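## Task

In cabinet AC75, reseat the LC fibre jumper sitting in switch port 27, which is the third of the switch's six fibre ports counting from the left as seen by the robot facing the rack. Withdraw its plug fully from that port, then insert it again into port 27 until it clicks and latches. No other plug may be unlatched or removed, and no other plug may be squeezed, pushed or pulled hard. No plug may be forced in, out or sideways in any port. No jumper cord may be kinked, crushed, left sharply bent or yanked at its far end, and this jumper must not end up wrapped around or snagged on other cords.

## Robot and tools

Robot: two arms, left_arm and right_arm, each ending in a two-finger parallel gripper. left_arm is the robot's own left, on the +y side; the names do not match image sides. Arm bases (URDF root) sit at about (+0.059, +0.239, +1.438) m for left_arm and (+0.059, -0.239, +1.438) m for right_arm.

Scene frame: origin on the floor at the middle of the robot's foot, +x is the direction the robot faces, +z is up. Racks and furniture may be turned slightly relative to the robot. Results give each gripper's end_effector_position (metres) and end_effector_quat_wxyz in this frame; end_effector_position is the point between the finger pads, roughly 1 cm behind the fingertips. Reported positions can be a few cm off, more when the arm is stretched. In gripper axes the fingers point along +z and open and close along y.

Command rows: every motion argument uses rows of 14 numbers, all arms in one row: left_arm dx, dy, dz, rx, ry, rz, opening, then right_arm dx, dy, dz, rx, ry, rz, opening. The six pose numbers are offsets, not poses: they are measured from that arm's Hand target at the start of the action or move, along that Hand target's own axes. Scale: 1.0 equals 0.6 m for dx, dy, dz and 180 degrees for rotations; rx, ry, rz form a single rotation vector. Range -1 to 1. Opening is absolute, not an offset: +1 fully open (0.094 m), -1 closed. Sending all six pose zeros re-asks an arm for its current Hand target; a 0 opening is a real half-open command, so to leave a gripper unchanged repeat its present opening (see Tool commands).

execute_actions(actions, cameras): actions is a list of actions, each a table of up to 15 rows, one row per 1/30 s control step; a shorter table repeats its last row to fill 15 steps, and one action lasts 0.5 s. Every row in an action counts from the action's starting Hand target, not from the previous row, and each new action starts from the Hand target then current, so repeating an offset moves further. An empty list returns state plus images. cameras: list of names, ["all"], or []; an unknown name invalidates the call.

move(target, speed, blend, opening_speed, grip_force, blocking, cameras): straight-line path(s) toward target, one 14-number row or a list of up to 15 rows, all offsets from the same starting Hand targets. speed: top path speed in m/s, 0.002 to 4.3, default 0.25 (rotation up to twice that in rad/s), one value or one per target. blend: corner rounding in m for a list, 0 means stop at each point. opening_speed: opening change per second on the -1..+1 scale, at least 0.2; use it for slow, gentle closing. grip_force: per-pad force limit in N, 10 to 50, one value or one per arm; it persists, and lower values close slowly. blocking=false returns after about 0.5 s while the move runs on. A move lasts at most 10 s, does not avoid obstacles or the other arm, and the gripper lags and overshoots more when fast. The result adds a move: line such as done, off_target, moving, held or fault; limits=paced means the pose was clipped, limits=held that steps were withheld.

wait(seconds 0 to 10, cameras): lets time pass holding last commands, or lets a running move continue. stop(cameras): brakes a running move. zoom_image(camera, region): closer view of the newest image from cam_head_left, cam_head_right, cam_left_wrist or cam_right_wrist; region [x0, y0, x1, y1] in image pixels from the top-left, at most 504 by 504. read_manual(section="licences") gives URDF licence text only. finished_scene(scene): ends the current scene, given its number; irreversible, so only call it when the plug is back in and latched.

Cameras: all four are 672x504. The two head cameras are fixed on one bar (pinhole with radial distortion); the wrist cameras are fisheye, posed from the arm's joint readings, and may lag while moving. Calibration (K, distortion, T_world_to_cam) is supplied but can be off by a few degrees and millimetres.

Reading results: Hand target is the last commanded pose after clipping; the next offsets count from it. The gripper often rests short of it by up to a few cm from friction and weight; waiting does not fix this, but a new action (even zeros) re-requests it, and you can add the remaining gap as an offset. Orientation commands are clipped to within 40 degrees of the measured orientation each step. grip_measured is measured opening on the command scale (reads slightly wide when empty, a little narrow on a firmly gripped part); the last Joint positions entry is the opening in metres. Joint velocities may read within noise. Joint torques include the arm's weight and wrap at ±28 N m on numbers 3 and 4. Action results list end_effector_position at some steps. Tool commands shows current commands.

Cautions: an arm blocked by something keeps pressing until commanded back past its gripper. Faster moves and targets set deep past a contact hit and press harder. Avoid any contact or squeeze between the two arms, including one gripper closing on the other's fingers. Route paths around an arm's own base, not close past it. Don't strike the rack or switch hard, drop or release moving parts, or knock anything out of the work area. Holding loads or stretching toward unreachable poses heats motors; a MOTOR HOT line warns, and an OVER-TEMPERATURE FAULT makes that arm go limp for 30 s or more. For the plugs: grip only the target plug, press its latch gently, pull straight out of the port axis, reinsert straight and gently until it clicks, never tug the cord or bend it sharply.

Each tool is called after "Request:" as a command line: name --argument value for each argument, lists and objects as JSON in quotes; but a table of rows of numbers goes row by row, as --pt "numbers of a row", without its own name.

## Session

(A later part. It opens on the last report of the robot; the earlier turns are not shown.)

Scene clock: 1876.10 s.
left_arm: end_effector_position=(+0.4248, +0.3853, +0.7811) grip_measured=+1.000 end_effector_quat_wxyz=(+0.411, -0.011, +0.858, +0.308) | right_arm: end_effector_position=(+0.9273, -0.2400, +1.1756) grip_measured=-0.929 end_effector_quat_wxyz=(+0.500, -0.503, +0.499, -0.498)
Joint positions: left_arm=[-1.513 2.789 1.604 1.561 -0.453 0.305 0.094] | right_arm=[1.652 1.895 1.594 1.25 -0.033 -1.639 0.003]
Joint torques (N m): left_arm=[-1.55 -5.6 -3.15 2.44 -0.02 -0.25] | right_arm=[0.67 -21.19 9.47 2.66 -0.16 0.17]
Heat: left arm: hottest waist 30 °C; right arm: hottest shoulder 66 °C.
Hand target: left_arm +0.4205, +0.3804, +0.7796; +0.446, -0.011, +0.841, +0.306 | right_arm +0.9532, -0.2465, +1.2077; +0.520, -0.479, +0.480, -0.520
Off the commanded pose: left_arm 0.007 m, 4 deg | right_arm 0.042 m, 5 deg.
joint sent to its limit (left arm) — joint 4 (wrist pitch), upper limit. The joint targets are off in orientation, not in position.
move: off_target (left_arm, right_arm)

Request:
move --target '[0,0,0,0,0,0,1, 0.0,0.0315,-0.0087,-0.0213,0,0,-1]' --speed 0.04 --cameras '["cam_right_wrist"]'

Request:
zoom_image --camera "cam_right_wrist" --region '[320, 155, 380, 225]'

Scene clock: 1885.17 s.
left_arm: end_effector_position=(+0.4248, +0.3853, +0.7811) grip_measured=+1.000 end_effector_quat_wxyz=(+0.411, -0.011, +0.858, +0.308) | right_arm: end_effector_position=(+0.9274, -0.2394, +1.1690) grip_measured=-0.929 end_effector_quat_wxyz=(+0.494, -0.510, +0.505, -0.491)
Joint positions: left_arm=[-1.513 2.789 1.604 1.561 -0.453 0.305 0.094] | right_arm=[1.652 1.895 1.594 1.223 -0.034 -1.639 0.003]
Joint torques (N m): left_arm=[-1.26 -5.71 -3.32 2.55 -0.05 -0.28] | right_arm=[0.91 -20.78 8.77 1.66 -0.03 0.14]
Heat: left arm: hottest waist 30 °C; right arm: hottest shoulder 64 °C.
Hand target: left_arm +0.4205, +0.3804, +0.7796; +0.446, -0.011, +0.841, +0.306 | right_arm +0.9496, -0.2464, +1.1886; +0.503, -0.496, +0.497, -0.504
Off the commanded pose: left_arm 0.007 m, 4 deg | right_arm 0.030 m, 3 deg.
joint sent to its limit (left arm) — joint 4 (wrist pitch), upper limit. The joint targets are off in orientation, not in position.
move: off_target (left_arm, right_arm)
camera_calibration:
cam_right_wrist: T_world_to_cam=[[0.0336514, 0.014083, 0.999334, -1.19602], [-0.574992, -0.817576, 0.0308838, 0.305889], [0.817466, -0.575649, -0.0194149, -0.74776], [0, 0, 0, 1]] pos_world=[0.8274, -0.163516, 1.17125]
Images, in order (width x height): cam_right_wrist 672x504.

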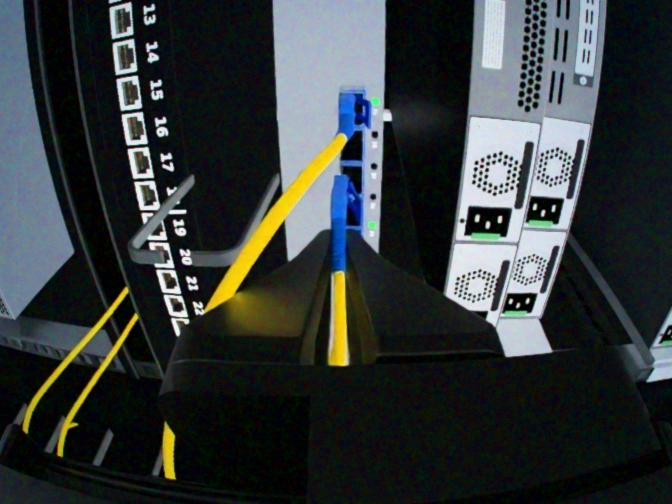

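Scaled by 7.200 from the camera's 672x504 image, which has a finer 960x720 frame.

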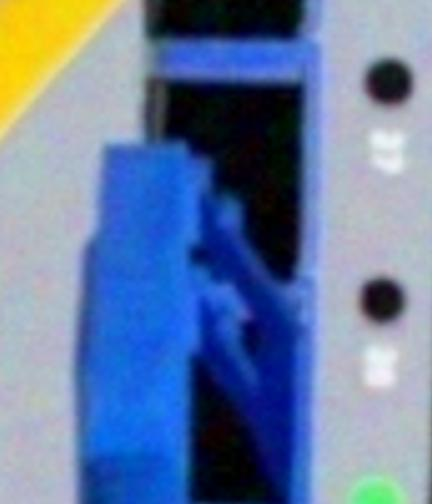

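Request:
move --target '[0,0,0,0,0,0,1, 0.0,-0.0217,0,0.0166,0,0,-1]' --speed 0.04

Request:
move --target '[0,0,0,0,0,0,1, 0.0,0.0202,0,-0.01545,0,0,-1]' --speed 0.04

Scene clock: 1897.97 s.
left_arm: end_effector_position=(+0.4248, +0.3853, +0.7811) grip_measured=+1.000 end_effector_quat_wxyz=(+0.411, -0.011, +0.858, +0.308) | right_arm: end_effector_position=(+0.9272, -0.2395, +1.1699) grip_measured=-0.929 end_effector_quat_wxyz=(+0.497, -0.507, +0.503, -0.494)
Joint positions: left_arm=[-1.513 2.789 1.604 1.561 -0.453 0.305 0.094] | right_arm=[1.652 1.9 1.598 1.235 -0.034 -1.639 0.003]
Joint torques (N m): left_arm=[-1.38 -6.12 -3.29 2.47 -0.03 -0.24] | right_arm=[0.85 -21.07 8.62 3.08 -0.14 0.14]
Heat: left arm: hottest waist 30 °C; right arm: hottest shoulder 63 °C.
Hand target: left_arm +0.4205, +0.3804, +0.7796; +0.446, -0.011, +0.841, +0.306 | right_arm +0.9493, -0.2465, +1.2015; +0.516, -0.483, +0.484, -0.516
Off the commanded pose: left_arm 0.007 m, 4 deg | right_arm 0.039 m, 5 deg.
joint sent to its limit (left arm) — joint 4 (wrist pitch), upper limit. The joint targets are off in orientation, not in position.
move: off_target (left_arm, right_arm)

Scene clock: 1898.87 s.
left_arm: end_effector_position=(+0.4248, +0.3853, +0.7811) grip_measured=+1.000 end_effector_quat_wxyz=(+0.411, -0.011, +0.858, +0.308) | right_arm: end_effector_position=(+0.9272, -0.2394, +1.1682) grip_measured=-0.929 end_effector_quat_wxyz=(+0.495, -0.509, +0.504, -0.492)
Joint positions: left_arm=[-1.513 2.789 1.604 1.561 -0.453 0.305 0.094] | right_arm=[1.652 1.9 1.598 1.228 -0.034 -1.639 0.003]
Joint torques (N m): left_arm=[-1.61 -5.77 -3.22 2.55 0.03 -0.25] | right_arm=[0.5 -21.6 8.69 1.62 -0.05 0.15]
Heat: left arm: hottest waist 30 °C; right arm: hottest shoulder 63 °C.
Hand target: left_arm +0.4205, +0.3804, +0.7796; +0.446, -0.011, +0.841, +0.306 | right_arm +0.9501, -0.2464, +1.1894; +0.504, -0.495, +0.496, -0.504
Off the commanded pose: left_arm 0.007 m, 4 deg | right_arm 0.032 m, 3 deg.
joint sent to its limit (left arm) — joint 4 (wrist pitch), upper limit. The joint targets are off in orientation, not in position.
move: off_target (left_arm, right_arm)

Request:
move --target '[0,0,0,0,0,0,1, 0.0,-0.0497,0.0093,0.007,0,0,-1]' --speed 0.04

Scene clock: 1907.10 s.
left_arm: end_effector_position=(+0.4248, +0.3853, +0.7811) grip_measured=+1.000 end_effector_quat_wxyz=(+0.411, -0.011, +0.858, +0.308) | right_arm: end_effector_position=(+0.9279, -0.2395, +1.1701) grip_measured=-0.929 end_effector_quat_wxyz=(+0.494, -0.510, +0.506, -0.490)
Joint positions: left_arm=[-1.513 2.789 1.604 1.561 -0.453 0.305 0.094] | right_arm=[1.652 1.893 1.594 1.22 -0.034 -1.639 0.003]
Joint torques (N m): left_arm=[-1.32 -5.89 -3.23 2.51 0 -0.24] | right_arm=[0.67 -24.7 6.41 1.76 -0.04 0.14]
Heat: left arm: hottest waist 30 °C; right arm: hottest shoulder 62 °C.
Hand target: left_arm +0.4205, +0.3804, +0.7796; +0.446, -0.011, +0.841, +0.306 | right_arm +0.9552, -0.2465, +1.2192; +0.510, -0.489, +0.491, -0.510
Off the commanded pose: left_arm 0.007 m, 4 deg | right_arm 0.057 m, 4 deg.
joint sent to its limit (left arm) — joint 4 (wrist pitch), upper limit. The joint targets are off in orientation, not in position.
move: off_target (left_arm, right_arm)

Request:
move --target '[0,0,0,0,0,0,1, 0.0,-0.0038,0.0013,0.0008,0,0,-1]' --speed 0.04

Scene clock: 1917.57 s.
left_arm: end_effector_position=(+0.4248, +0.3853, +0.7811) grip_measured=+1.000 end_effector_quat_wxyz=(+0.411, -0.011, +0.858, +0.308) | right_arm: end_effector_position=(+0.9279, -0.2396, +1.1707) grip_measured=-0.929 end_effector_quat_wxyz=(+0.494, -0.510, +0.506, -0.490)
Joint positions: left_arm=[-1.513 2.789 1.604 1.561 -0.453 0.305 0.094] | right_arm=[1.652 1.89 1.592 1.218 -0.034 -1.639 0.003]
Joint torques (N m): left_arm=[-1.44 -5.83 -3.28 2.43 -0.03 -0.25] | right_arm=[0.97 -24.88 6.41 1.85 -0.01 0.11]
Heat: left arm: hottest waist 30 °C; right arm: hottest shoulder 63 °C.
Hand target: left_arm +0.4205, +0.3804, +0.7796; +0.446, -0.011, +0.841, +0.306 | right_arm +0.9559, -0.2465, +1.2216; +0.510, -0.489, +0.490, -0.510
Off the commanded pose: left_arm 0.007 m, 4 deg | right_arm 0.058 m, 4 deg.
joint sent to its limit (left arm) — joint 4 (wrist pitch), upper limit. The joint targets are off in orientation, not in position.
move: off_target (left_arm, right_arm)

Request:
move --target '[0,0,0,0,0,0,1, 0.0,-0.0045,0.0015,0.0012,0,0,-1]' --speed 0.04 --cameras '["cam_right_wrist"]'

Request:
zoom_image --camera "cam_right_wrist" --region '[320, 155, 380, 225]'

Scene clock: 1922.90 s.
left_arm: end_effector_position=(+0.4248, +0.3853, +0.7811) grip_measured=+1.000 end_effector_quat_wxyz=(+0.411, -0.011, +0.858, +0.308) | right_arm: end_effector_position=(+0.9280, -0.2396, +1.1711) grip_measured=-0.929 end_effector_quat_wxyz=(+0.494, -0.510, +0.506, -0.490)
Joint positions: left_arm=[-1.513 2.789 1.604 1.561 -0.453 0.305 0.094] | right_arm=[1.652 1.889 1.591 1.217 -0.034 -1.639 0.003]
Joint torques (N m): left_arm=[-1.2 -6.07 -3.23 2.44 -0.04 -0.27] | right_arm=[1.26 -25.17 6.49 1.94 -0.03 0.12]
Heat: left arm: hottest waist 30 °C; right arm: hottest shoulder 64 °C.
Hand target: left_arm +0.4205, +0.3804, +0.7796; +0.446, -0.011, +0.841, +0.306 | right_arm +0.9567, -0.2465, +1.2243; +0.511, -0.488, +0.489, -0.511
Off the commanded pose: left_arm 0.007 m, 4 deg | right_arm 0.061 m, 5 deg.
joint sent to its limit (left arm) — joint 4 (wrist pitch), upper limit. The joint targets are off in orientation, not in position.
move: off_target (left_arm, right_arm)
camera_calibration:
cam_right_wrist: T_world_to_cam=[[0.0362516, 0.0139538, 0.999245, -1.2005], [-0.574744, -0.817697, 0.0322697, 0.3042], [0.81753, -0.57548, -0.0216229, -0.745832], [0, 0, 0, 1]] pos_world=[0.828097, -0.163716, 1.17365]
Images, in order (width x height): cam_right_wrist 672x504.

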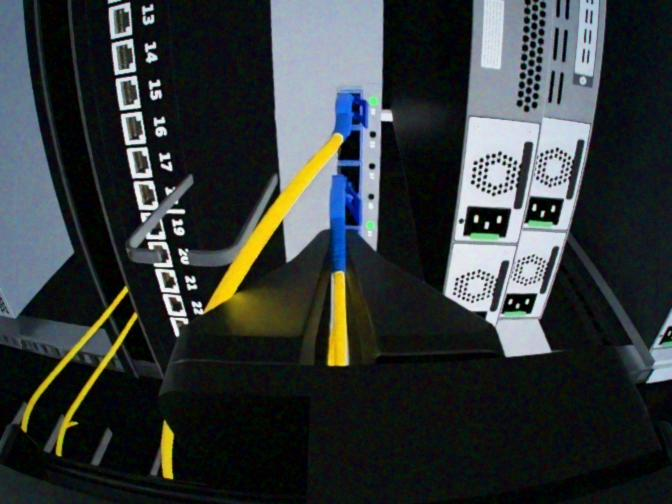

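Scaled by 7.200 from the camera's 672x504 image, which has a finer 960x720 frame.

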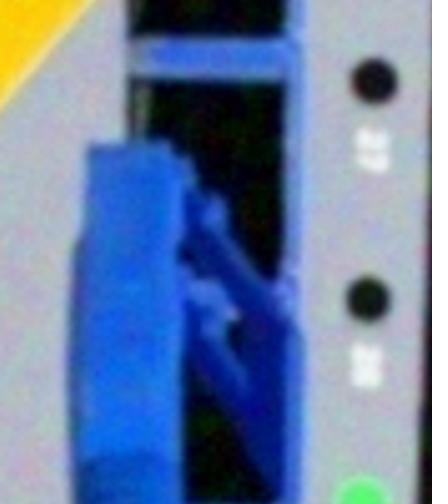

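Request:
move --target '[0,0,0,0,0,0,1, 0.0,0.048,-0.042,-0.023,0,0,-1]' --speed 0.06 --cameras '["cam_right_wrist"]'

Request:
zoom_image --camera "cam_right_wrist" --region '[320, 155, 380, 225]'

Scene clock: 1936.03 s.
left_arm: end_effector_position=(+0.4248, +0.3853, +0.7811) grip_measured=+1.000 end_effector_quat_wxyz=(+0.411, -0.011, +0.858, +0.308) | right_arm: end_effector_position=(+0.9227, -0.2399, +1.1723) grip_measured=-0.929 end_effector_quat_wxyz=(+0.489, -0.515, +0.511, -0.485)
Joint positions: left_arm=[-1.513 2.789 1.604 1.561 -0.453 0.305 0.094] | right_arm=[1.652 1.87 1.56 1.21 -0.032 -1.639 0.003]
Joint torques (N m): left_arm=[-1.32 -5.77 -3.22 2.51 -0.02 -0.23] | right_arm=[0.79 -22.89 4.44 1.88 0.04 0.14]
Heat: left arm: hottest waist 30 °C; right arm: hottest shoulder 67 °C.
Hand target: left_arm +0.4205, +0.3804, +0.7796; +0.446, -0.011, +0.841, +0.306 | right_arm +0.9328, -0.2465, +1.1944; +0.493, -0.506, +0.507, -0.493
Off the commanded pose: left_arm 0.007 m, 4 deg | right_arm 0.025 m, 2 deg.
joint sent to its limit (left arm) — joint 4 (wrist pitch), upper limit. The joint targets are off in orientation, not in position.
move: off_target (left_arm, right_arm)
camera_calibration:
cam_right_wrist: T_world_to_cam=[[0.0554732, 0.0135158, 0.998369, -1.21827], [-0.574537, -0.817349, 0.0429887, 0.28821], [0.816597, -0.575985, -0.0375756, -0.722154], [0, 0, 0, 1]] pos_world=[0.822877, -0.163916, 1.17675]
Images, in order (width x height): cam_right_wrist 672x504.

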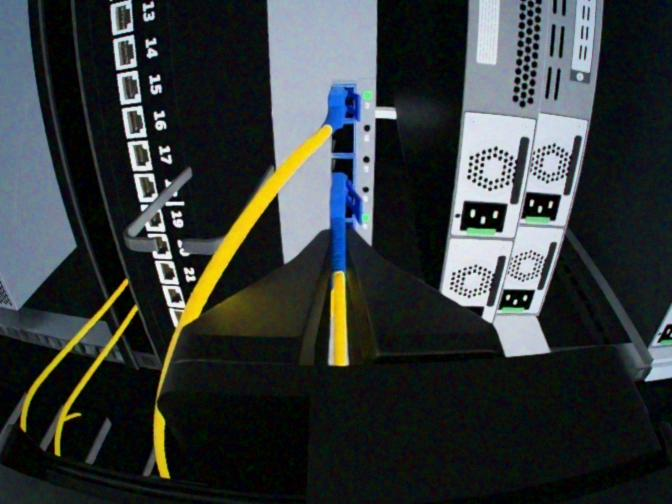

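Scaled by 7.200 from the camera's 672x504 image, which has a finer 960x720 frame.

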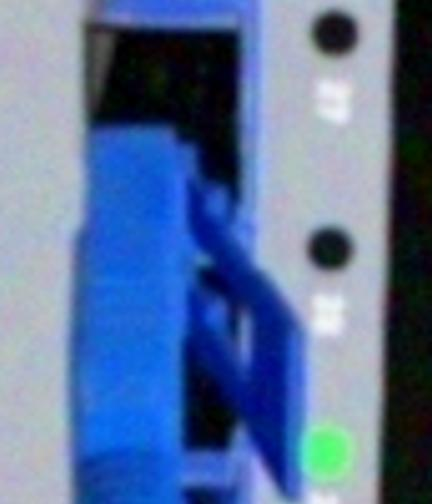

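Request:
move --target '[0,0,0,0,0,0,1, 0.0,0.053,-0.0177,-0.0108,0,0,-1]' --speed 0.06

Scene clock: 1953.30 s.
left_arm: end_effector_position=(+0.4248, +0.3853, +0.7811) grip_measured=+1.000 end_effector_quat_wxyz=(+0.411, -0.011, +0.858, +0.308) | right_arm: end_effector_position=(+0.9173, -0.2400, +1.1601) grip_measured=-0.929 end_effector_quat_wxyz=(+0.484, -0.519, +0.515, -0.481)
Joint positions: left_arm=[-1.513 2.789 1.604 1.561 -0.453 0.305 0.094] | right_arm=[1.65 1.886 1.56 1.21 -0.032 -1.639 0.003]
Joint torques (N m): left_arm=[-1.14 -5.83 -3.23 2.4 -0.01 -0.26] | right_arm=[0.67 -20.25 5.19 2.02 0.03 0.15]
Heat: left arm: hottest waist 30 °C; right arm: hottest shoulder 67 °C.
Hand target: left_arm +0.4205, +0.3804, +0.7796; +0.446, -0.011, +0.841, +0.306 | right_arm +0.9214, -0.2461, +1.1630; +0.485, -0.514, +0.516, -0.485
Off the commanded pose: left_arm 0.007 m, 4 deg | right_arm 0.008 m, 1 deg.
joint sent to its limit (left arm) — joint 4 (wrist pitch), upper limit. The joint targets are off in orientation, not in position.
move: off_target (left_arm)

Request:
move --target '[0,0,0,0,0,0,1, 0.0,-0.0617,0.049,0.027,0,0,-1]' --speed 0.06 --cameras '["cam_right_wrist"]'

Request:
zoom_image --camera "cam_right_wrist" --region '[320, 155, 380, 225]'

Scene clock: 1963.73 s.
left_arm: end_effector_position=(+0.4248, +0.3853, +0.7811) grip_measured=+1.000 end_effector_quat_wxyz=(+0.411, -0.011, +0.858, +0.308) | right_arm: end_effector_position=(+0.9291, -0.2411, +1.1706) grip_measured=-0.929 end_effector_quat_wxyz=(+0.491, -0.511, +0.508, -0.489)
Joint positions: left_arm=[-1.513 2.789 1.604 1.561 -0.453 0.305 0.094] | right_arm=[1.65 1.887 1.593 1.208 -0.031 -1.639 0.003]
Joint torques (N m): left_arm=[-1.79 -5.95 -3.3 2.48 0 -0.24] | right_arm=[0.85 -22.01 8.69 2.22 -0.11 0.15]
Heat: left arm: hottest waist 30 °C; right arm: hottest shoulder 64 °C.
Hand target: left_arm +0.4205, +0.3804, +0.7796; +0.446, -0.011, +0.841, +0.306 | right_arm +0.9529, -0.2463, +1.1981; +0.506, -0.493, +0.495, -0.506
Off the commanded pose: left_arm 0.007 m, 4 deg | right_arm 0.037 m, 4 deg.
joint sent to its limit (left arm) — joint 4 (wrist pitch), upper limit. The joint targets are off in orientation, not in position.
move: off_target (left_arm, right_arm)
camera_calibration:
cam_right_wrist: T_world_to_cam=[[0.0422649, 0.014992, 0.998994, -1.20505], [-0.576806, -0.816059, 0.0366499, 0.300801], [0.815787, -0.577775, -0.0258432, -0.741561], [0, 0, 0, 1]] pos_world=[0.829392, -0.164917, 1.17365]
Images, in order (width x height): cam_right_wrist 672x504.

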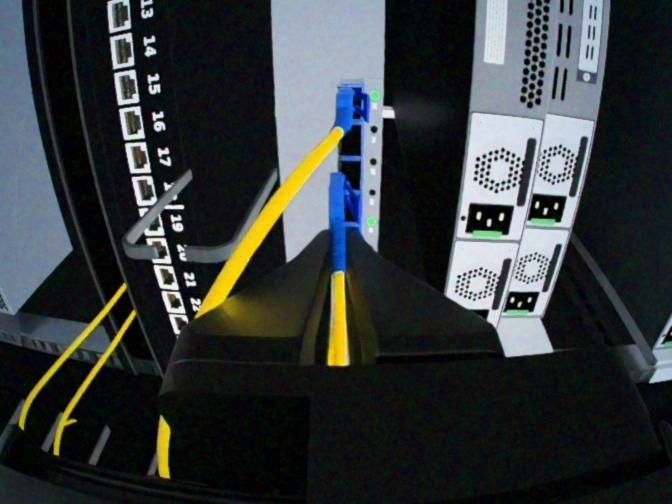

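Scaled by 7.200 from the camera's 672x504 image, which has a finer 960x720 frame.

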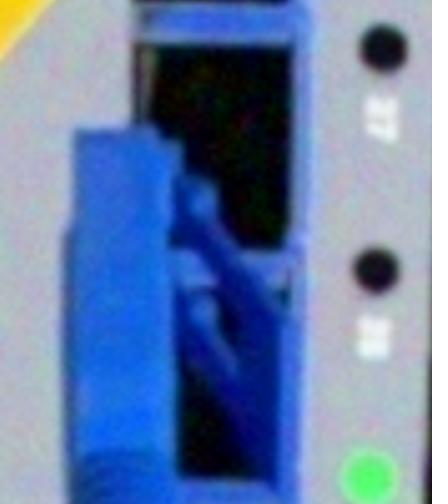

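Request:
move --target '[0,0,0,0,0,0,1, -0.002,0.0307,-0.056,-0.005,0,0,-1]' --speed 0.06

Scene clock: 1986.60 s.
left_arm: end_effector_position=(+0.4248, +0.3853, +0.7811) grip_measured=+1.000 end_effector_quat_wxyz=(+0.411, -0.011, +0.858, +0.308) | right_arm: end_effector_position=(+0.9189, -0.2409, +1.1716) grip_measured=-0.929 end_effector_quat_wxyz=(+0.496, -0.506, +0.503, -0.496)
Joint positions: left_arm=[-1.513 2.789 1.604 1.561 -0.453 0.305 0.094] | right_arm=[1.65 1.891 1.567 1.26 -0.031 -1.639 0.003]
Joint torques (N m): left_arm=[-1.44 -5.95 -3.18 2.43 -0.01 -0.25] | right_arm=[0.67 -20.42 4.11 3 -0.1 0.15]
Heat: left arm: hottest waist 30 °C; right arm: hottest shoulder 62 °C.
Hand target: left_arm +0.4205, +0.3804, +0.7796; +0.446, -0.011, +0.841, +0.306 | right_arm +0.9198, -0.2450, +1.1788; +0.502, -0.497, +0.499, -0.502
Off the commanded pose: left_arm 0.007 m, 4 deg | right_arm 0.008 m, 1 deg.
joint sent to its limit (left arm) — joint 4 (wrist pitch), upper limit. The joint targets are off in orientation, not in position.
move: off_target (left_arm)

Request:
move --target '[0,0,0,0,0,0,1, -0.012,-0.0375,0.0442,0.0089,0,0,-1]' --speed 0.06 --cameras '["cam_right_wrist"]'

Request:
zoom_image --camera "cam_right_wrist" --region '[320, 155, 380, 225]'

Scene clock: 1997.73 s.
left_arm: end_effector_position=(+0.4248, +0.3853, +0.7811) grip_measured=+1.000 end_effector_quat_wxyz=(+0.411, -0.011, +0.858, +0.308) | right_arm: end_effector_position=(+0.9260, -0.2417, +1.1749) grip_measured=-0.929 end_effector_quat_wxyz=(+0.496, -0.503, +0.502, -0.498)
Joint positions: left_arm=[-1.513 2.789 1.604 1.561 -0.453 0.305 0.094] | right_arm=[1.651 1.891 1.586 1.245 -0.027 -1.639 0.003]
Joint torques (N m): left_arm=[-1.67 -6.01 -3.18 2.4 -0.02 -0.26] | right_arm=[2.26 -22.24 7.39 1.81 0.02 0.07]
Heat: left arm: hottest waist 30 °C; right arm: hottest shoulder 62 °C.
Hand target: left_arm +0.4205, +0.3804, +0.7796; +0.446, -0.011, +0.841, +0.306 | right_arm +0.9461, -0.2379, +1.2015; +0.509, -0.490, +0.492, -0.509
Off the commanded pose: left_arm 0.007 m, 4 deg | right_arm 0.034 m, 3 deg.
joint sent to its limit (left arm) — joint 4 (wrist pitch), upper limit. The joint targets are off in orientation, not in position.
move: off_target (left_arm, right_arm)
camera_calibration:
cam_right_wrist: T_world_to_cam=[[0.0152326, 0.0154822, 0.999764, -1.18492], [-0.581983, -0.812917, 0.0214559, 0.3218], [0.813058, -0.582173, -0.0033725, -0.764139], [0, 0, 0, 1]] pos_world=[0.826621, -0.164919, 1.17516]
Images, in order (width x height): cam_right_wrist 672x504.

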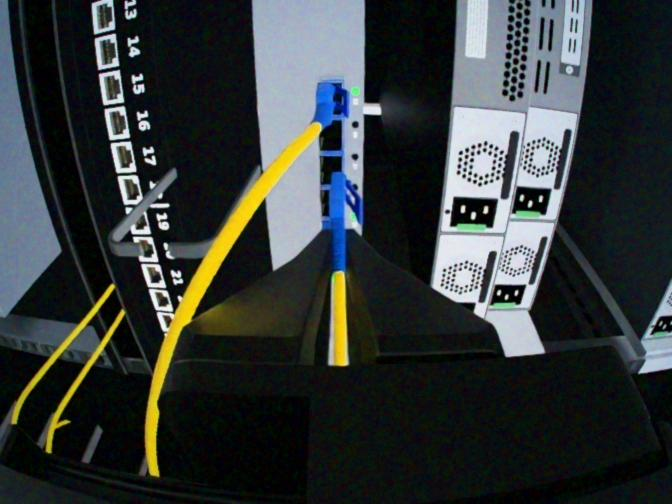

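Scaled by 7.200 from the camera's 672x504 image, which has a finer 960x720 frame.

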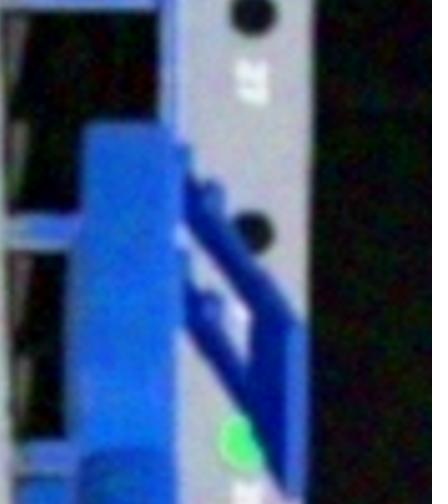

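Request:
move --target '[0,0,0,0,0,0,1, -0.004,0.0058,0.0,-0.0044,0,0,-1]' --speed 0.04 --cameras '["cam_right_wrist"]'

Request:
zoom_image --camera "cam_right_wrist" --region '[320, 155, 380, 225]'

Scene clock: 2006.07 s.
left_arm: end_effector_position=(+0.4248, +0.3853, +0.7811) grip_measured=+1.000 end_effector_quat_wxyz=(+0.411, -0.011, +0.858, +0.308) | right_arm: end_effector_position=(+0.9260, -0.2395, +1.1716) grip_measured=-0.929 end_effector_quat_wxyz=(+0.494, -0.506, +0.507, -0.493)
Joint positions: left_arm=[-1.513 2.789 1.604 1.561 -0.453 0.305 0.094] | right_arm=[1.654 1.891 1.586 1.231 -0.024 -1.639 0.003]
Joint torques (N m): left_arm=[-1.49 -6.24 -3.19 2.5 0 -0.25] | right_arm=[1.96 -21.95 7.23 1.83 0.03 -0.01]
Heat: left arm: hottest waist 30 °C; right arm: hottest shoulder 62 °C.
Hand target: left_arm +0.4205, +0.3804, +0.7796; +0.446, -0.011, +0.841, +0.306 | right_arm +0.9463, -0.2356, +1.1980; +0.505, -0.494, +0.495, -0.506
Off the commanded pose: left_arm 0.007 m, 4 deg | right_arm 0.034 m, 3 deg.
joint sent to its limit (left arm) — joint 4 (wrist pitch), upper limit. The joint targets are off in orientation, not in position.
move: off_target (left_arm, right_arm)
camera_calibration:
cam_right_wrist: T_world_to_cam=[[0.0292683, 0.0123692, 0.999495, -1.19504], [-0.581699, -0.812953, 0.0270946, 0.316681], [0.812877, -0.582199, -0.0165986, -0.747243], [0, 0, 0, 1]] pos_world=[0.826606, -0.162815, 1.17346]
Images, in order (width x height): cam_right_wrist 672x504.

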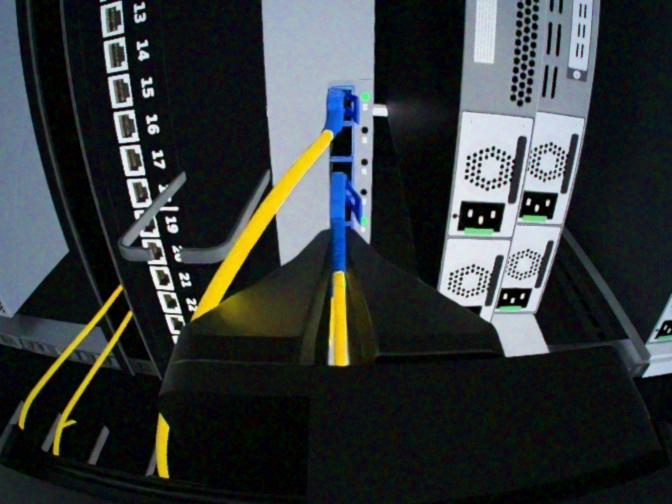

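Scaled by 7.200 from the camera's 672x504 image, which has a finer 960x720 frame.

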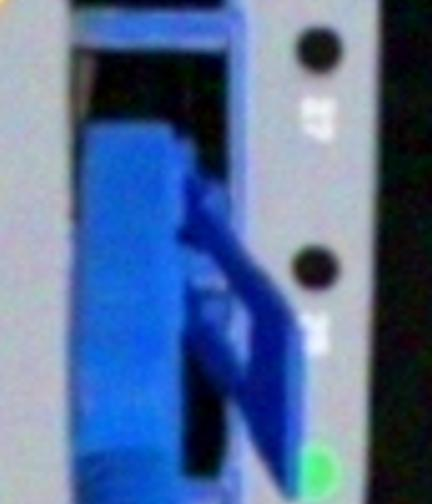

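Request:
move --target '[0,0,0,0,0,0,1, 0,-0.0038,0.007,0.0006,0,0,-1]' --speed 0.04

Request:
move --target '[0,0,0,0,0,0,1, 0,-0.002,0.005,0.0004,0,0,-1]' --speed 0.04

Scene clock: 2014.67 s.
left_arm: end_effector_position=(+0.4248, +0.3853, +0.7811) grip_measured=+1.000 end_effector_quat_wxyz=(+0.411, -0.011, +0.858, +0.308) | right_arm: end_effector_position=(+0.9268, -0.2387, +1.1710) grip_measured=-0.929 end_effector_quat_wxyz=(+0.493, -0.507, +0.508, -0.492)
Joint positions: left_arm=[-1.513 2.789 1.604 1.561 -0.453 0.305 0.094] | right_arm=[1.655 1.891 1.589 1.225 -0.024 -1.639 0.003]
Joint torques (N m): left_arm=[-1.32 -5.95 -3.11 2.51 0 -0.24] | right_arm=[1.85 -22.01 7.86 1.8 0.03 0.01]
Heat: left arm: hottest waist 30 °C; right arm: hottest shoulder 62 °C.
Hand target: left_arm +0.4205, +0.3804, +0.7796; +0.446, -0.011, +0.841, +0.306 | right_arm +0.9504, -0.2355, +1.2005; +0.506, -0.493, +0.495, -0.506
Off the commanded pose: left_arm 0.007 m, 4 deg | right_arm 0.038 m, 3 deg.
joint sent to its limit (left arm) — joint 4 (wrist pitch), upper limit. The joint targets are off in orientation, not in position.
move: off_target (left_arm, right_arm)

Scene clock: 2015.37 s.
left_arm: end_effector_position=(+0.4248, +0.3853, +0.7811) grip_measured=+1.000 end_effector_quat_wxyz=(+0.411, -0.011, +0.858, +0.308) | right_arm: end_effector_position=(+0.9269, -0.2387, +1.1706) grip_measured=-0.929 end_effector_quat_wxyz=(+0.493, -0.507, +0.508, -0.491)
Joint positions: left_arm=[-1.513 2.789 1.604 1.561 -0.453 0.305 0.094] | right_arm=[1.655 1.891 1.589 1.223 -0.024 -1.639 0.003]
Joint torques (N m): left_arm=[-1.26 -5.95 -3.36 2.52 -0.02 -0.26] | right_arm=[1.9 -22.42 8.39 1.55 0.03 0.01]
Heat: left arm: hottest waist 30 °C; right arm: hottest shoulder 62 °C.
Hand target: left_arm +0.4205, +0.3804, +0.7796; +0.446, -0.011, +0.841, +0.306 | right_arm +0.9534, -0.2355, +1.2017; +0.506, -0.493, +0.494, -0.507
Off the commanded pose: left_arm 0.007 m, 4 deg | right_arm 0.041 m, 3 deg.
joint sent to its limit (left arm) — joint 4 (wrist pitch), upper limit. The joint targets are off in orientation, not in position.
move: off_target (left_arm, right_arm)

Request:
move --target '[0,0,0,0,0,0,1, 0.002,-0.0095,0.007,0.005,0,0,-1]' --speed 0.04 --cameras '["cam_right_wrist"]'

Request:
zoom_image --camera "cam_right_wrist" --region '[320, 155, 380, 225]'

Scene clock: 2022.80 s.
left_arm: end_effector_position=(+0.4248, +0.3853, +0.7811) grip_measured=+1.000 end_effector_quat_wxyz=(+0.411, -0.011, +0.858, +0.308) | right_arm: end_effector_position=(+0.9272, -0.2387, +1.1708) grip_measured=-0.929 end_effector_quat_wxyz=(+0.493, -0.507, +0.508, -0.492)
Joint positions: left_arm=[-1.513 2.789 1.604 1.561 -0.453 0.305 0.094] | right_arm=[1.655 1.891 1.59 1.223 -0.024 -1.639 0.003]
Joint torques (N m): left_arm=[-1.32 -5.77 -3.19 2.52 -0.02 -0.27] | right_arm=[1.79 -22.59 9.03 1.84 -0.04 0.02]
Heat: left arm: hottest waist 30 °C; right arm: hottest shoulder 62 °C.
Hand target: left_arm +0.4205, +0.3804, +0.7796; +0.446, -0.011, +0.841, +0.306 | right_arm +0.9574, -0.2367, +1.2074; +0.510, -0.489, +0.490, -0.510
Off the commanded pose: left_arm 0.007 m, 4 deg | right_arm 0.048 m, 4 deg.
joint sent to its limit (left arm) — joint 4 (wrist pitch), upper limit. The joint targets are off in orientation, not in position.
move: off_target (left_arm, right_arm)
camera_calibration:
cam_right_wrist: T_world_to_cam=[[0.0341589, 0.0113301, 0.999352, -1.19894], [-0.580799, -0.813528, 0.0290756, 0.314869], [0.81333, -0.581416, -0.0212087, -0.74259], [0, 0, 0, 1]] pos_world=[0.827801, -0.162014, 1.17325]
Images, in order (width x height): cam_right_wrist 672x504.

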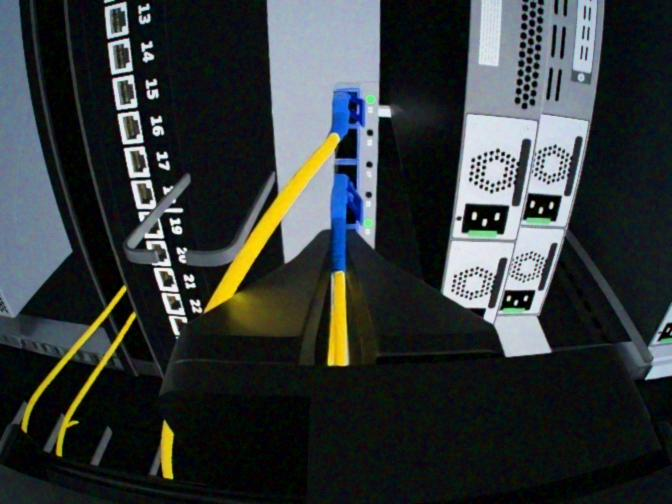

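Scaled by 7.200 from the camera's 672x504 image, which has a finer 960x720 frame.

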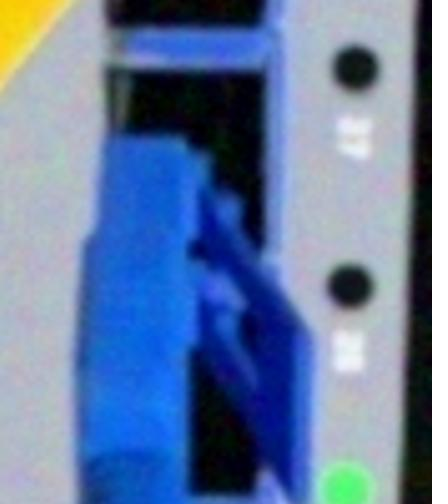

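Request:
move --target '[0,0,0,0,0,0,1, 0,0.0075,-0.0204,0.001,0,0,-1]' --speed 0.04 --cameras '["cam_right_wrist"]'

Request:
zoom_image --camera "cam_right_wrist" --region '[320, 155, 380, 225]'

Scene clock: 2033.17 s.
left_arm: end_effector_position=(+0.4248, +0.3853, +0.7811) grip_measured=+1.000 end_effector_quat_wxyz=(+0.411, -0.011, +0.858, +0.308) | right_arm: end_effector_position=(+0.9272, -0.2387, +1.1718) grip_measured=-0.929 end_effector_quat_wxyz=(+0.494, -0.506, +0.507, -0.493)
Joint positions: left_arm=[-1.513 2.789 1.604 1.561 -0.453 0.305 0.094] | right_arm=[1.655 1.891 1.59 1.226 -0.024 -1.639 0.003]
Joint torques (N m): left_arm=[-1.61 -5.95 -3.23 2.45 -0.03 -0.25] | right_arm=[1.79 -21.77 7.2 2.86 -0.09 0.04]
Heat: left arm: hottest waist 30 °C; right arm: hottest shoulder 63 °C.
Hand target: left_arm +0.4205, +0.3804, +0.7796; +0.446, -0.011, +0.841, +0.306 | right_arm +0.9453, -0.2367, +1.2025; +0.511, -0.488, +0.489, -0.511
Off the commanded pose: left_arm 0.007 m, 4 deg | right_arm 0.036 m, 4 deg.
joint sent to its limit (left arm) — joint 4 (wrist pitch), upper limit. The joint targets are off in orientation, not in position.
move: off_target (left_arm, right_arm)
camera_calibration:
cam_right_wrist: T_world_to_cam=[[0.0303589, 0.0113514, 0.999475, -1.19653], [-0.581088, -0.813397, 0.0268885, 0.317601], [0.813275, -0.581599, -0.0180977, -0.746274], [0, 0, 0, 1]] pos_world=[0.827805, -0.162114, 1.17386]
Images, in order (width x height): cam_right_wrist 672x504.

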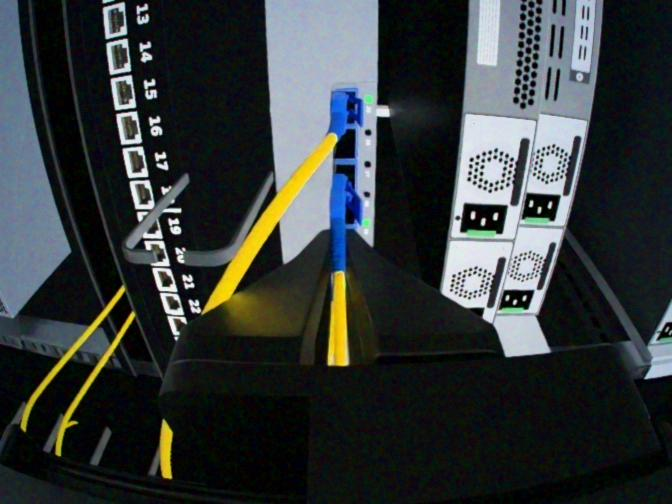

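Scaled by 7.200 from the camera's 672x504 image, which has a finer 960x720 frame.

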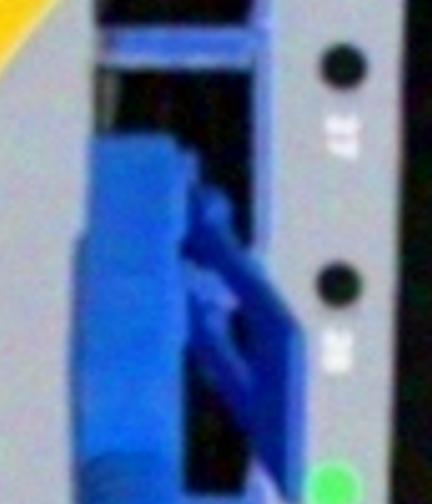

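Request:
move --target '[0,0,0,0,0,0,1, 0,0.02,-0.0175,-0.0096,0,0,-1]' --speed 0.04 --cameras '["cam_right_wrist"]'

Request:
zoom_image --camera "cam_right_wrist" --region '[320, 155, 380, 225]'

Scene clock: 2044.07 s.
left_arm: end_effector_position=(+0.4248, +0.3853, +0.7811) grip_measured=+1.000 end_effector_quat_wxyz=(+0.411, -0.011, +0.858, +0.308) | right_arm: end_effector_position=(+0.9271, -0.2387, +1.1716) grip_measured=-0.929 end_effector_quat_wxyz=(+0.494, -0.506, +0.507, -0.492)
Joint positions: left_arm=[-1.513 2.789 1.604 1.561 -0.453 0.305 0.094] | right_arm=[1.655 1.891 1.589 1.226 -0.024 -1.639 0.003]
Joint torques (N m): left_arm=[-1.55 -5.48 -3.26 2.54 0 -0.27] | right_arm=[1.79 -21.25 5.35 2.78 -0.02 0.04]
Heat: left arm: hottest waist 30 °C; right arm: hottest shoulder 63 °C.
Hand target: left_arm +0.4205, +0.3804, +0.7796; +0.446, -0.011, +0.841, +0.306 | right_arm +0.9355, -0.2367, +1.1901; +0.504, -0.496, +0.497, -0.504
Off the commanded pose: left_arm 0.007 m, 4 deg | right_arm 0.020 m, 2 deg.
joint sent to its limit (left arm) — joint 4 (wrist pitch), upper limit. The joint targets are off in orientation, not in position.
move: off_target (left_arm, right_arm)
camera_calibration:
cam_right_wrist: T_world_to_cam=[[0.0307188, 0.0113381, 0.999464, -1.19671], [-0.581074, -0.8134, 0.0270868, 0.3173], [0.813271, -0.581594, -0.0183984, -0.745838], [0, 0, 0, 1]] pos_world=[0.827705, -0.162114, 1.17376]
Images, in order (width x height): cam_right_wrist 672x504.

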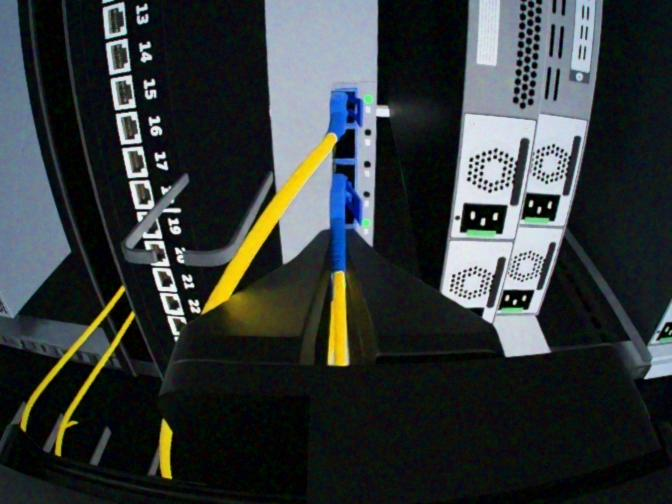

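Scaled by 7.200 from the camera's 672x504 image, which has a finer 960x720 frame.

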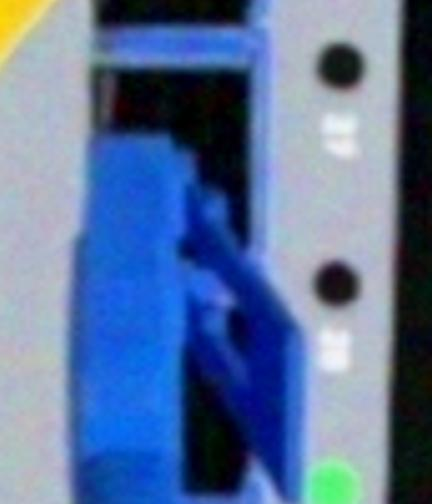

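Request:
move --target '[0,0,0,0,0,0,1, 0,-0.0046,0,0.0035,0,0,-1]' --speed 0.04 --cameras '["cam_right_wrist"]'

Request:
zoom_image --camera "cam_right_wrist" --region '[320, 155, 380, 225]'

Scene clock: 2051.43 s.
left_arm: end_effector_position=(+0.4248, +0.3853, +0.7811) grip_measured=+1.000 end_effector_quat_wxyz=(+0.411, -0.011, +0.858, +0.308) | right_arm: end_effector_position=(+0.9271, -0.2388, +1.1721) grip_measured=-0.929 end_effector_quat_wxyz=(+0.494, -0.506, +0.507, -0.493)
Joint positions: left_arm=[-1.513 2.789 1.604 1.561 -0.453 0.305 0.094] | right_arm=[1.655 1.891 1.589 1.228 -0.024 -1.639 0.003]
Joint torques (N m): left_arm=[-1.49 -5.6 -3.15 2.39 0 -0.24] | right_arm=[1.73 -21.54 5.33 3.15 -0.07 0.03]
Heat: left arm: hottest waist 30 °C; right arm: hottest shoulder 63 °C.
Hand target: left_arm +0.4205, +0.3804, +0.7796; +0.446, -0.011, +0.841, +0.306 | right_arm +0.9354, -0.2367, +1.1928; +0.506, -0.493, +0.494, -0.506
Off the commanded pose: left_arm 0.007 m, 4 deg | right_arm 0.022 m, 3 deg.
joint sent to its limit (left arm) — joint 4 (wrist pitch), upper limit. The joint targets are off in orientation, not in position.
move: off_target (left_arm, right_arm)
camera_calibration:
cam_right_wrist: T_world_to_cam=[[0.0288373, 0.0114605, 0.999518, -1.1955], [-0.581211, -0.813334, 0.0260943, 0.318583], [0.813242, -0.581684, -0.0167934, -0.747708], [0, 0, 0, 1]] pos_world=[0.827707, -0.162114, 1.17406]
Images, in order (width x height): cam_right_wrist 672x504.

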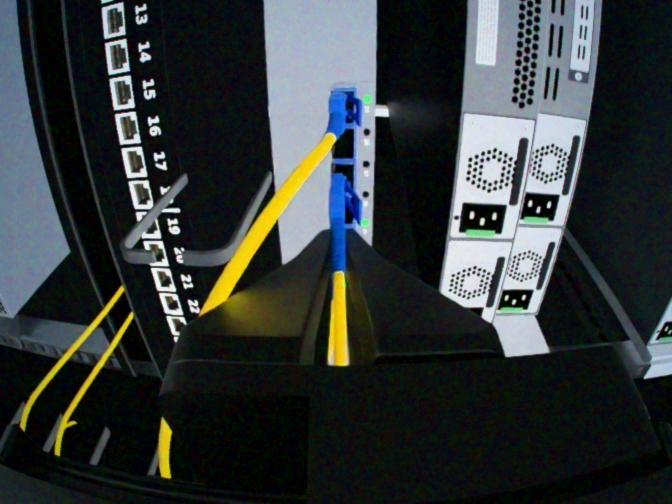

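Scaled by 7.200 from the camera's 672x504 image, which has a finer 960x720 frame.

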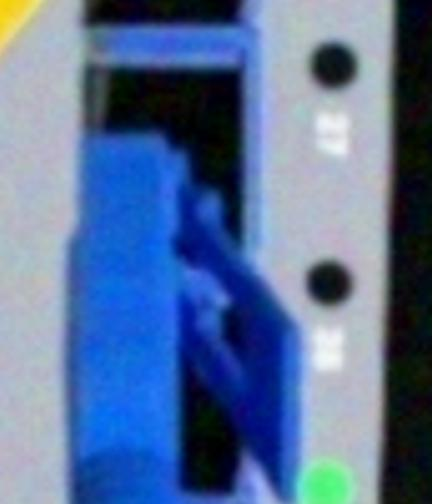

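Request:
zoom_image --camera "cam_right_wrist" --region '[322, 80, 364, 115]'

Request:
zoom_image --camera "cam_right_wrist" --region '[322, 155, 364, 190]'

Scaled by 12.000 from the camera's 672x504 image, which has a finer 960x720 frame.

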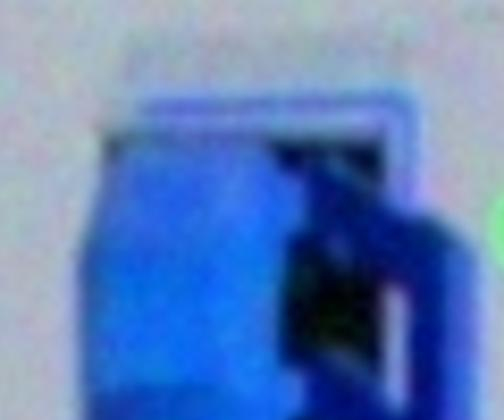

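Scaled by 12.000 from the camera's 672x504 image, which has a finer 960x720 frame.

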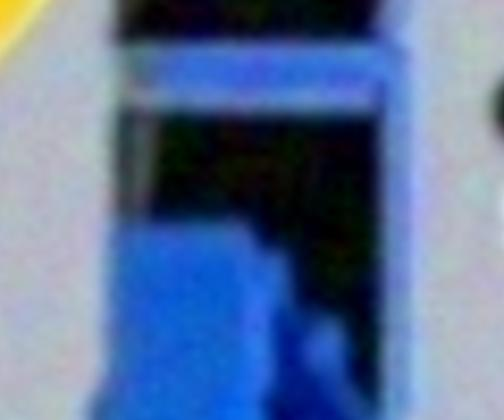

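Request:
move --target '[0,0,0,0,0,0,1, 0,0.0118,-0.0227,-0.0016,0,0,-1]' --speed 0.06

Request:
wait --seconds 0 --cameras '["cam_right_wrist"]'

Request:
zoom_image --camera "cam_right_wrist" --region '[320, 145, 380, 215]'

Scene clock: 2115.80 s.
left_arm: end_effector_position=(+0.4248, +0.3853, +0.7811) grip_measured=+1.000 end_effector_quat_wxyz=(+0.411, -0.011, +0.858, +0.308) | right_arm: end_effector_position=(+0.9191, -0.2386, +1.1732) grip_measured=-0.929 end_effector_quat_wxyz=(+0.498, -0.502, +0.503, -0.497)
Joint positions: left_arm=[-1.513 2.789 1.604 1.561 -0.453 0.305 0.094] | right_arm=[1.655 1.891 1.567 1.265 -0.024 -1.639 0.003]
Joint torques (N m): left_arm=[-1.38 -6.3 -3.22 2.52 -0.01 -0.23] | right_arm=[1.49 -20.84 4.22 2.92 -0.08 0.04]
Heat: left arm: hottest waist 30 °C; right arm: hottest shoulder 62 °C.
Hand target: left_arm +0.4205, +0.3804, +0.7796; +0.446, -0.011, +0.841, +0.306 | right_arm +0.9220, -0.2366, +1.1854; +0.505, -0.494, +0.496, -0.505
Off the commanded pose: left_arm 0.007 m, 4 deg | right_arm 0.013 m, 2 deg.
joint sent to its limit (left arm) — joint 4 (wrist pitch), upper limit. The joint targets are off in orientation, not in position.
move: off_target (left_arm, right_arm)

Scene clock: 2115.80 s.
left_arm: end_effector_position=(+0.4248, +0.3853, +0.7811) grip_measured=+1.000 end_effector_quat_wxyz=(+0.411, -0.011, +0.858, +0.308) | right_arm: end_effector_position=(+0.9191, -0.2386, +1.1732) grip_measured=-0.929 end_effector_quat_wxyz=(+0.498, -0.502, +0.503, -0.497)
Joint positions: left_arm=[-1.513 2.789 1.604 1.561 -0.453 0.305 0.094] | right_arm=[1.655 1.891 1.567 1.265 -0.024 -1.639 0.003]
Joint torques (N m): left_arm=[-1.38 -6.3 -3.22 2.52 -0.01 -0.23] | right_arm=[1.49 -20.84 4.22 2.92 -0.08 0.04]
Heat: left arm: hottest waist 30 °C; right arm: hottest shoulder 62 °C.
Hand target: left_arm +0.4205, +0.3804, +0.7796; +0.446, -0.011, +0.841, +0.306 | right_arm +0.9220, -0.2366, +1.1854; +0.505, -0.494, +0.496, -0.505
Tool commands: left_gripper/opening=+1.0 right_gripper/opening=-1.0
Off the commanded pose: left_arm 0.007 m, 4 deg | right_arm 0.013 m, 2 deg.
camera_calibration:
cam_right_wrist: T_world_to_cam=[[0.0140446, 0.0117737, 0.999832, -1.18307], [-0.582385, -0.812719, 0.017751, 0.325028], [0.812792, -0.582537, -0.00455752, -0.755317], [0, 0, 0, 1]] pos_world=[0.819822, -0.161915, 1.17366]
Images, in order (width x height): cam_right_wrist 672x504.

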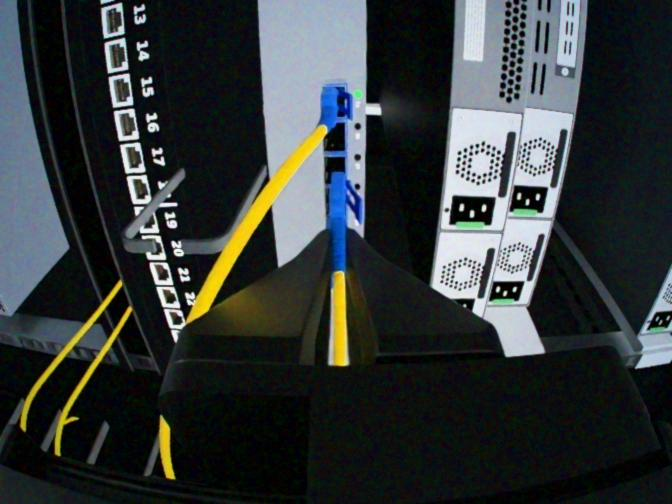

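Scaled by 7.200 from the camera's 672x504 image, which has a finer 960x720 frame.

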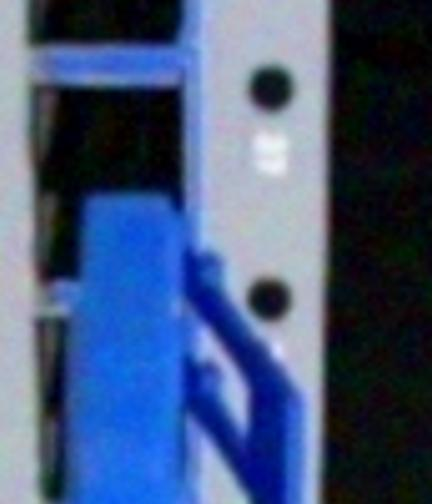

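Request:
move --target '[0,0,0,0,0,0,1, 0.0,-0.0375,0.0442,0.0089,0,0,-1]' --speed 0.06

Scene clock: 2129.00 s.
left_arm: end_effector_position=(+0.4248, +0.3853, +0.7811) grip_measured=+1.000 end_effector_quat_wxyz=(+0.411, -0.011, +0.858, +0.308) | right_arm: end_effector_position=(+0.9265, -0.2391, +1.1769) grip_measured=-0.929 end_effector_quat_wxyz=(+0.499, -0.501, +0.502, -0.499)
Joint positions: left_arm=[-1.513 2.789 1.604 1.561 -0.453 0.305 0.094] | right_arm=[1.655 1.891 1.588 1.25 -0.024 -1.639 0.003]
Joint torques (N m): left_arm=[-1.44 -6.07 -3.19 2.45 -0.03 -0.24] | right_arm=[1.61 -22.53 7.1 1.85 -0.07 0]
Heat: left arm: hottest waist 30 °C; right arm: hottest shoulder 62 °C.
Hand target: left_arm +0.4205, +0.3804, +0.7796; +0.446, -0.011, +0.841, +0.306 | right_arm +0.9480, -0.2367, +1.2084; +0.512, -0.487, +0.488, -0.512
Off the commanded pose: left_arm 0.007 m, 4 deg | right_arm 0.038 m, 3 deg.
joint sent to its limit (left arm) — joint 4 (wrist pitch), upper limit. The joint targets are off in orientation, not in position.
move: off_target (left_arm, right_arm)

Request:
move --target '[0,0,0,0,0,0,1, 0.001,0.0078,0.0,-0.006,0,0,-1]' --speed 0.03

Scene clock: 2135.73 s.
left_arm: end_effector_position=(+0.4248, +0.3853, +0.7811) grip_measured=+1.000 end_effector_quat_wxyz=(+0.411, -0.011, +0.858, +0.308) | right_arm: end_effector_position=(+0.9266, -0.2389, +1.1740) grip_measured=-0.929 end_effector_quat_wxyz=(+0.496, -0.504, +0.505, -0.495)
Joint positions: left_arm=[-1.513 2.789 1.604 1.561 -0.453 0.305 0.094] | right_arm=[1.655 1.89 1.588 1.238 -0.024 -1.639 0.003]
Joint torques (N m): left_arm=[-1.38 -5.95 -3.22 2.36 -0.02 -0.27] | right_arm=[1.49 -22.89 7.09 1.61 -0.06 0.04]
Heat: left arm: hottest waist 30 °C; right arm: hottest shoulder 62 °C.
Hand target: left_arm +0.4205, +0.3804, +0.7796; +0.446, -0.011, +0.841, +0.306 | right_arm +0.9483, -0.2373, +1.2039; +0.507, -0.492, +0.493, -0.507
Off the commanded pose: left_arm 0.007 m, 4 deg | right_arm 0.037 m, 3 deg.
joint sent to its limit (left arm) — joint 4 (wrist pitch), upper limit. The joint targets are off in orientation, not in position.
move: off_target (left_arm, right_arm)

Request:
move --target '[0,0,0,0,0,0,1, 0.0,0.0042,0.0,-0.0032,0,0,-1]' --speed 0.03

Scene clock: 2140.47 s.
left_arm: end_effector_position=(+0.4248, +0.3853, +0.7811) grip_measured=+1.000 end_effector_quat_wxyz=(+0.411, -0.011, +0.858, +0.308) | right_arm: end_effector_position=(+0.9267, -0.2388, +1.1732) grip_measured=-0.929 end_effector_quat_wxyz=(+0.495, -0.505, +0.506, -0.494)
Joint positions: left_arm=[-1.513 2.789 1.604 1.561 -0.453 0.305 0.094] | right_arm=[1.655 1.89 1.588 1.233 -0.024 -1.639 0.003]
Joint torques (N m): left_arm=[-1.26 -5.66 -3.23 2.44 -0.03 -0.25] | right_arm=[1.85 -22.89 7.13 1.42 -0.03 0.04]
Heat: left arm: hottest waist 30 °C; right arm: hottest shoulder 63 °C.
Hand target: left_arm +0.4205, +0.3804, +0.7796; +0.446, -0.011, +0.841, +0.306 | right_arm +0.9483, -0.2373, +1.2012; +0.505, -0.494, +0.496, -0.505
Off the commanded pose: left_arm 0.007 m, 4 deg | right_arm 0.036 m, 2 deg.
joint sent to its limit (left arm) — joint 4 (wrist pitch), upper limit. The joint targets are off in orientation, not in position.
move: off_target (left_arm, right_arm)

Request:
wait --seconds 0 --cameras '["cam_right_wrist"]'

Request:
zoom_image --camera "cam_right_wrist" --region '[320, 150, 380, 220]'

Scene clock: 2144.50 s.
left_arm: end_effector_position=(+0.4248, +0.3853, +0.7811) grip_measured=+1.000 end_effector_quat_wxyz=(+0.411, -0.011, +0.858, +0.308) | right_arm: end_effector_position=(+0.9267, -0.2388, +1.1731) grip_measured=-0.929 end_effector_quat_wxyz=(+0.495, -0.505, +0.506, -0.494)
Joint positions: left_arm=[-1.513 2.789 1.604 1.561 -0.453 0.305 0.094] | right_arm=[1.655 1.89 1.588 1.233 -0.024 -1.639 0.003]
Joint torques (N m): left_arm=[-1.2 -5.54 -3.22 2.4 0 -0.27] | right_arm=[1.67 -22.48 7.09 1.46 -0.04 0.02]
Heat: left arm: hottest waist 30 °C; right arm: hottest shoulder 64 °C.
Hand target: left_arm +0.4205, +0.3804, +0.7796; +0.446, -0.011, +0.841, +0.306 | right_arm +0.9483, -0.2373, +1.2011; +0.505, -0.494, +0.496, -0.505
Tool commands: left_gripper/opening=+1.0 right_gripper/opening=-1.0
Off the commanded pose: left_arm 0.007 m, 4 deg | right_arm 0.036 m, 2 deg.
camera_calibration:
cam_right_wrist: T_world_to_cam=[[0.0254015, 0.0114715, 0.999612, -1.19335], [-0.581516, -0.813178, 0.0241091, 0.320946], [0.813138, -0.581902, -0.0139851, -0.750625], [0, 0, 0, 1]] pos_world=[0.82731, -0.162114, 1.17466]
Images, in order (width x height): cam_right_wrist 672x504.

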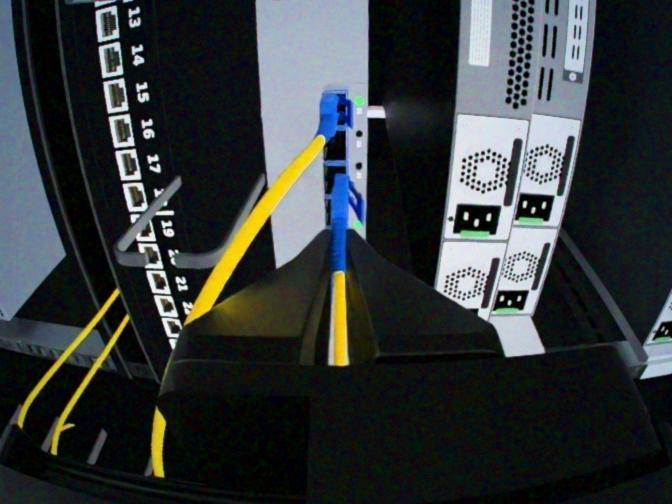

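Scaled by 7.200 from the camera's 672x504 image, which has a finer 960x720 frame.

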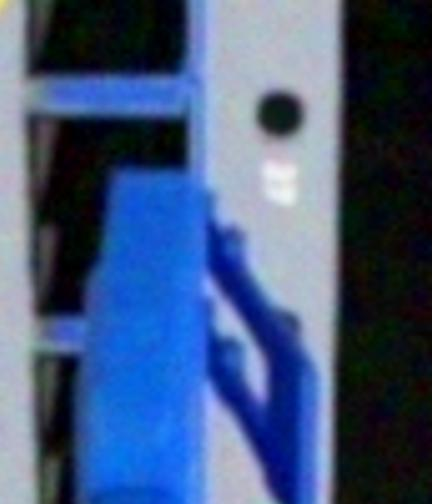

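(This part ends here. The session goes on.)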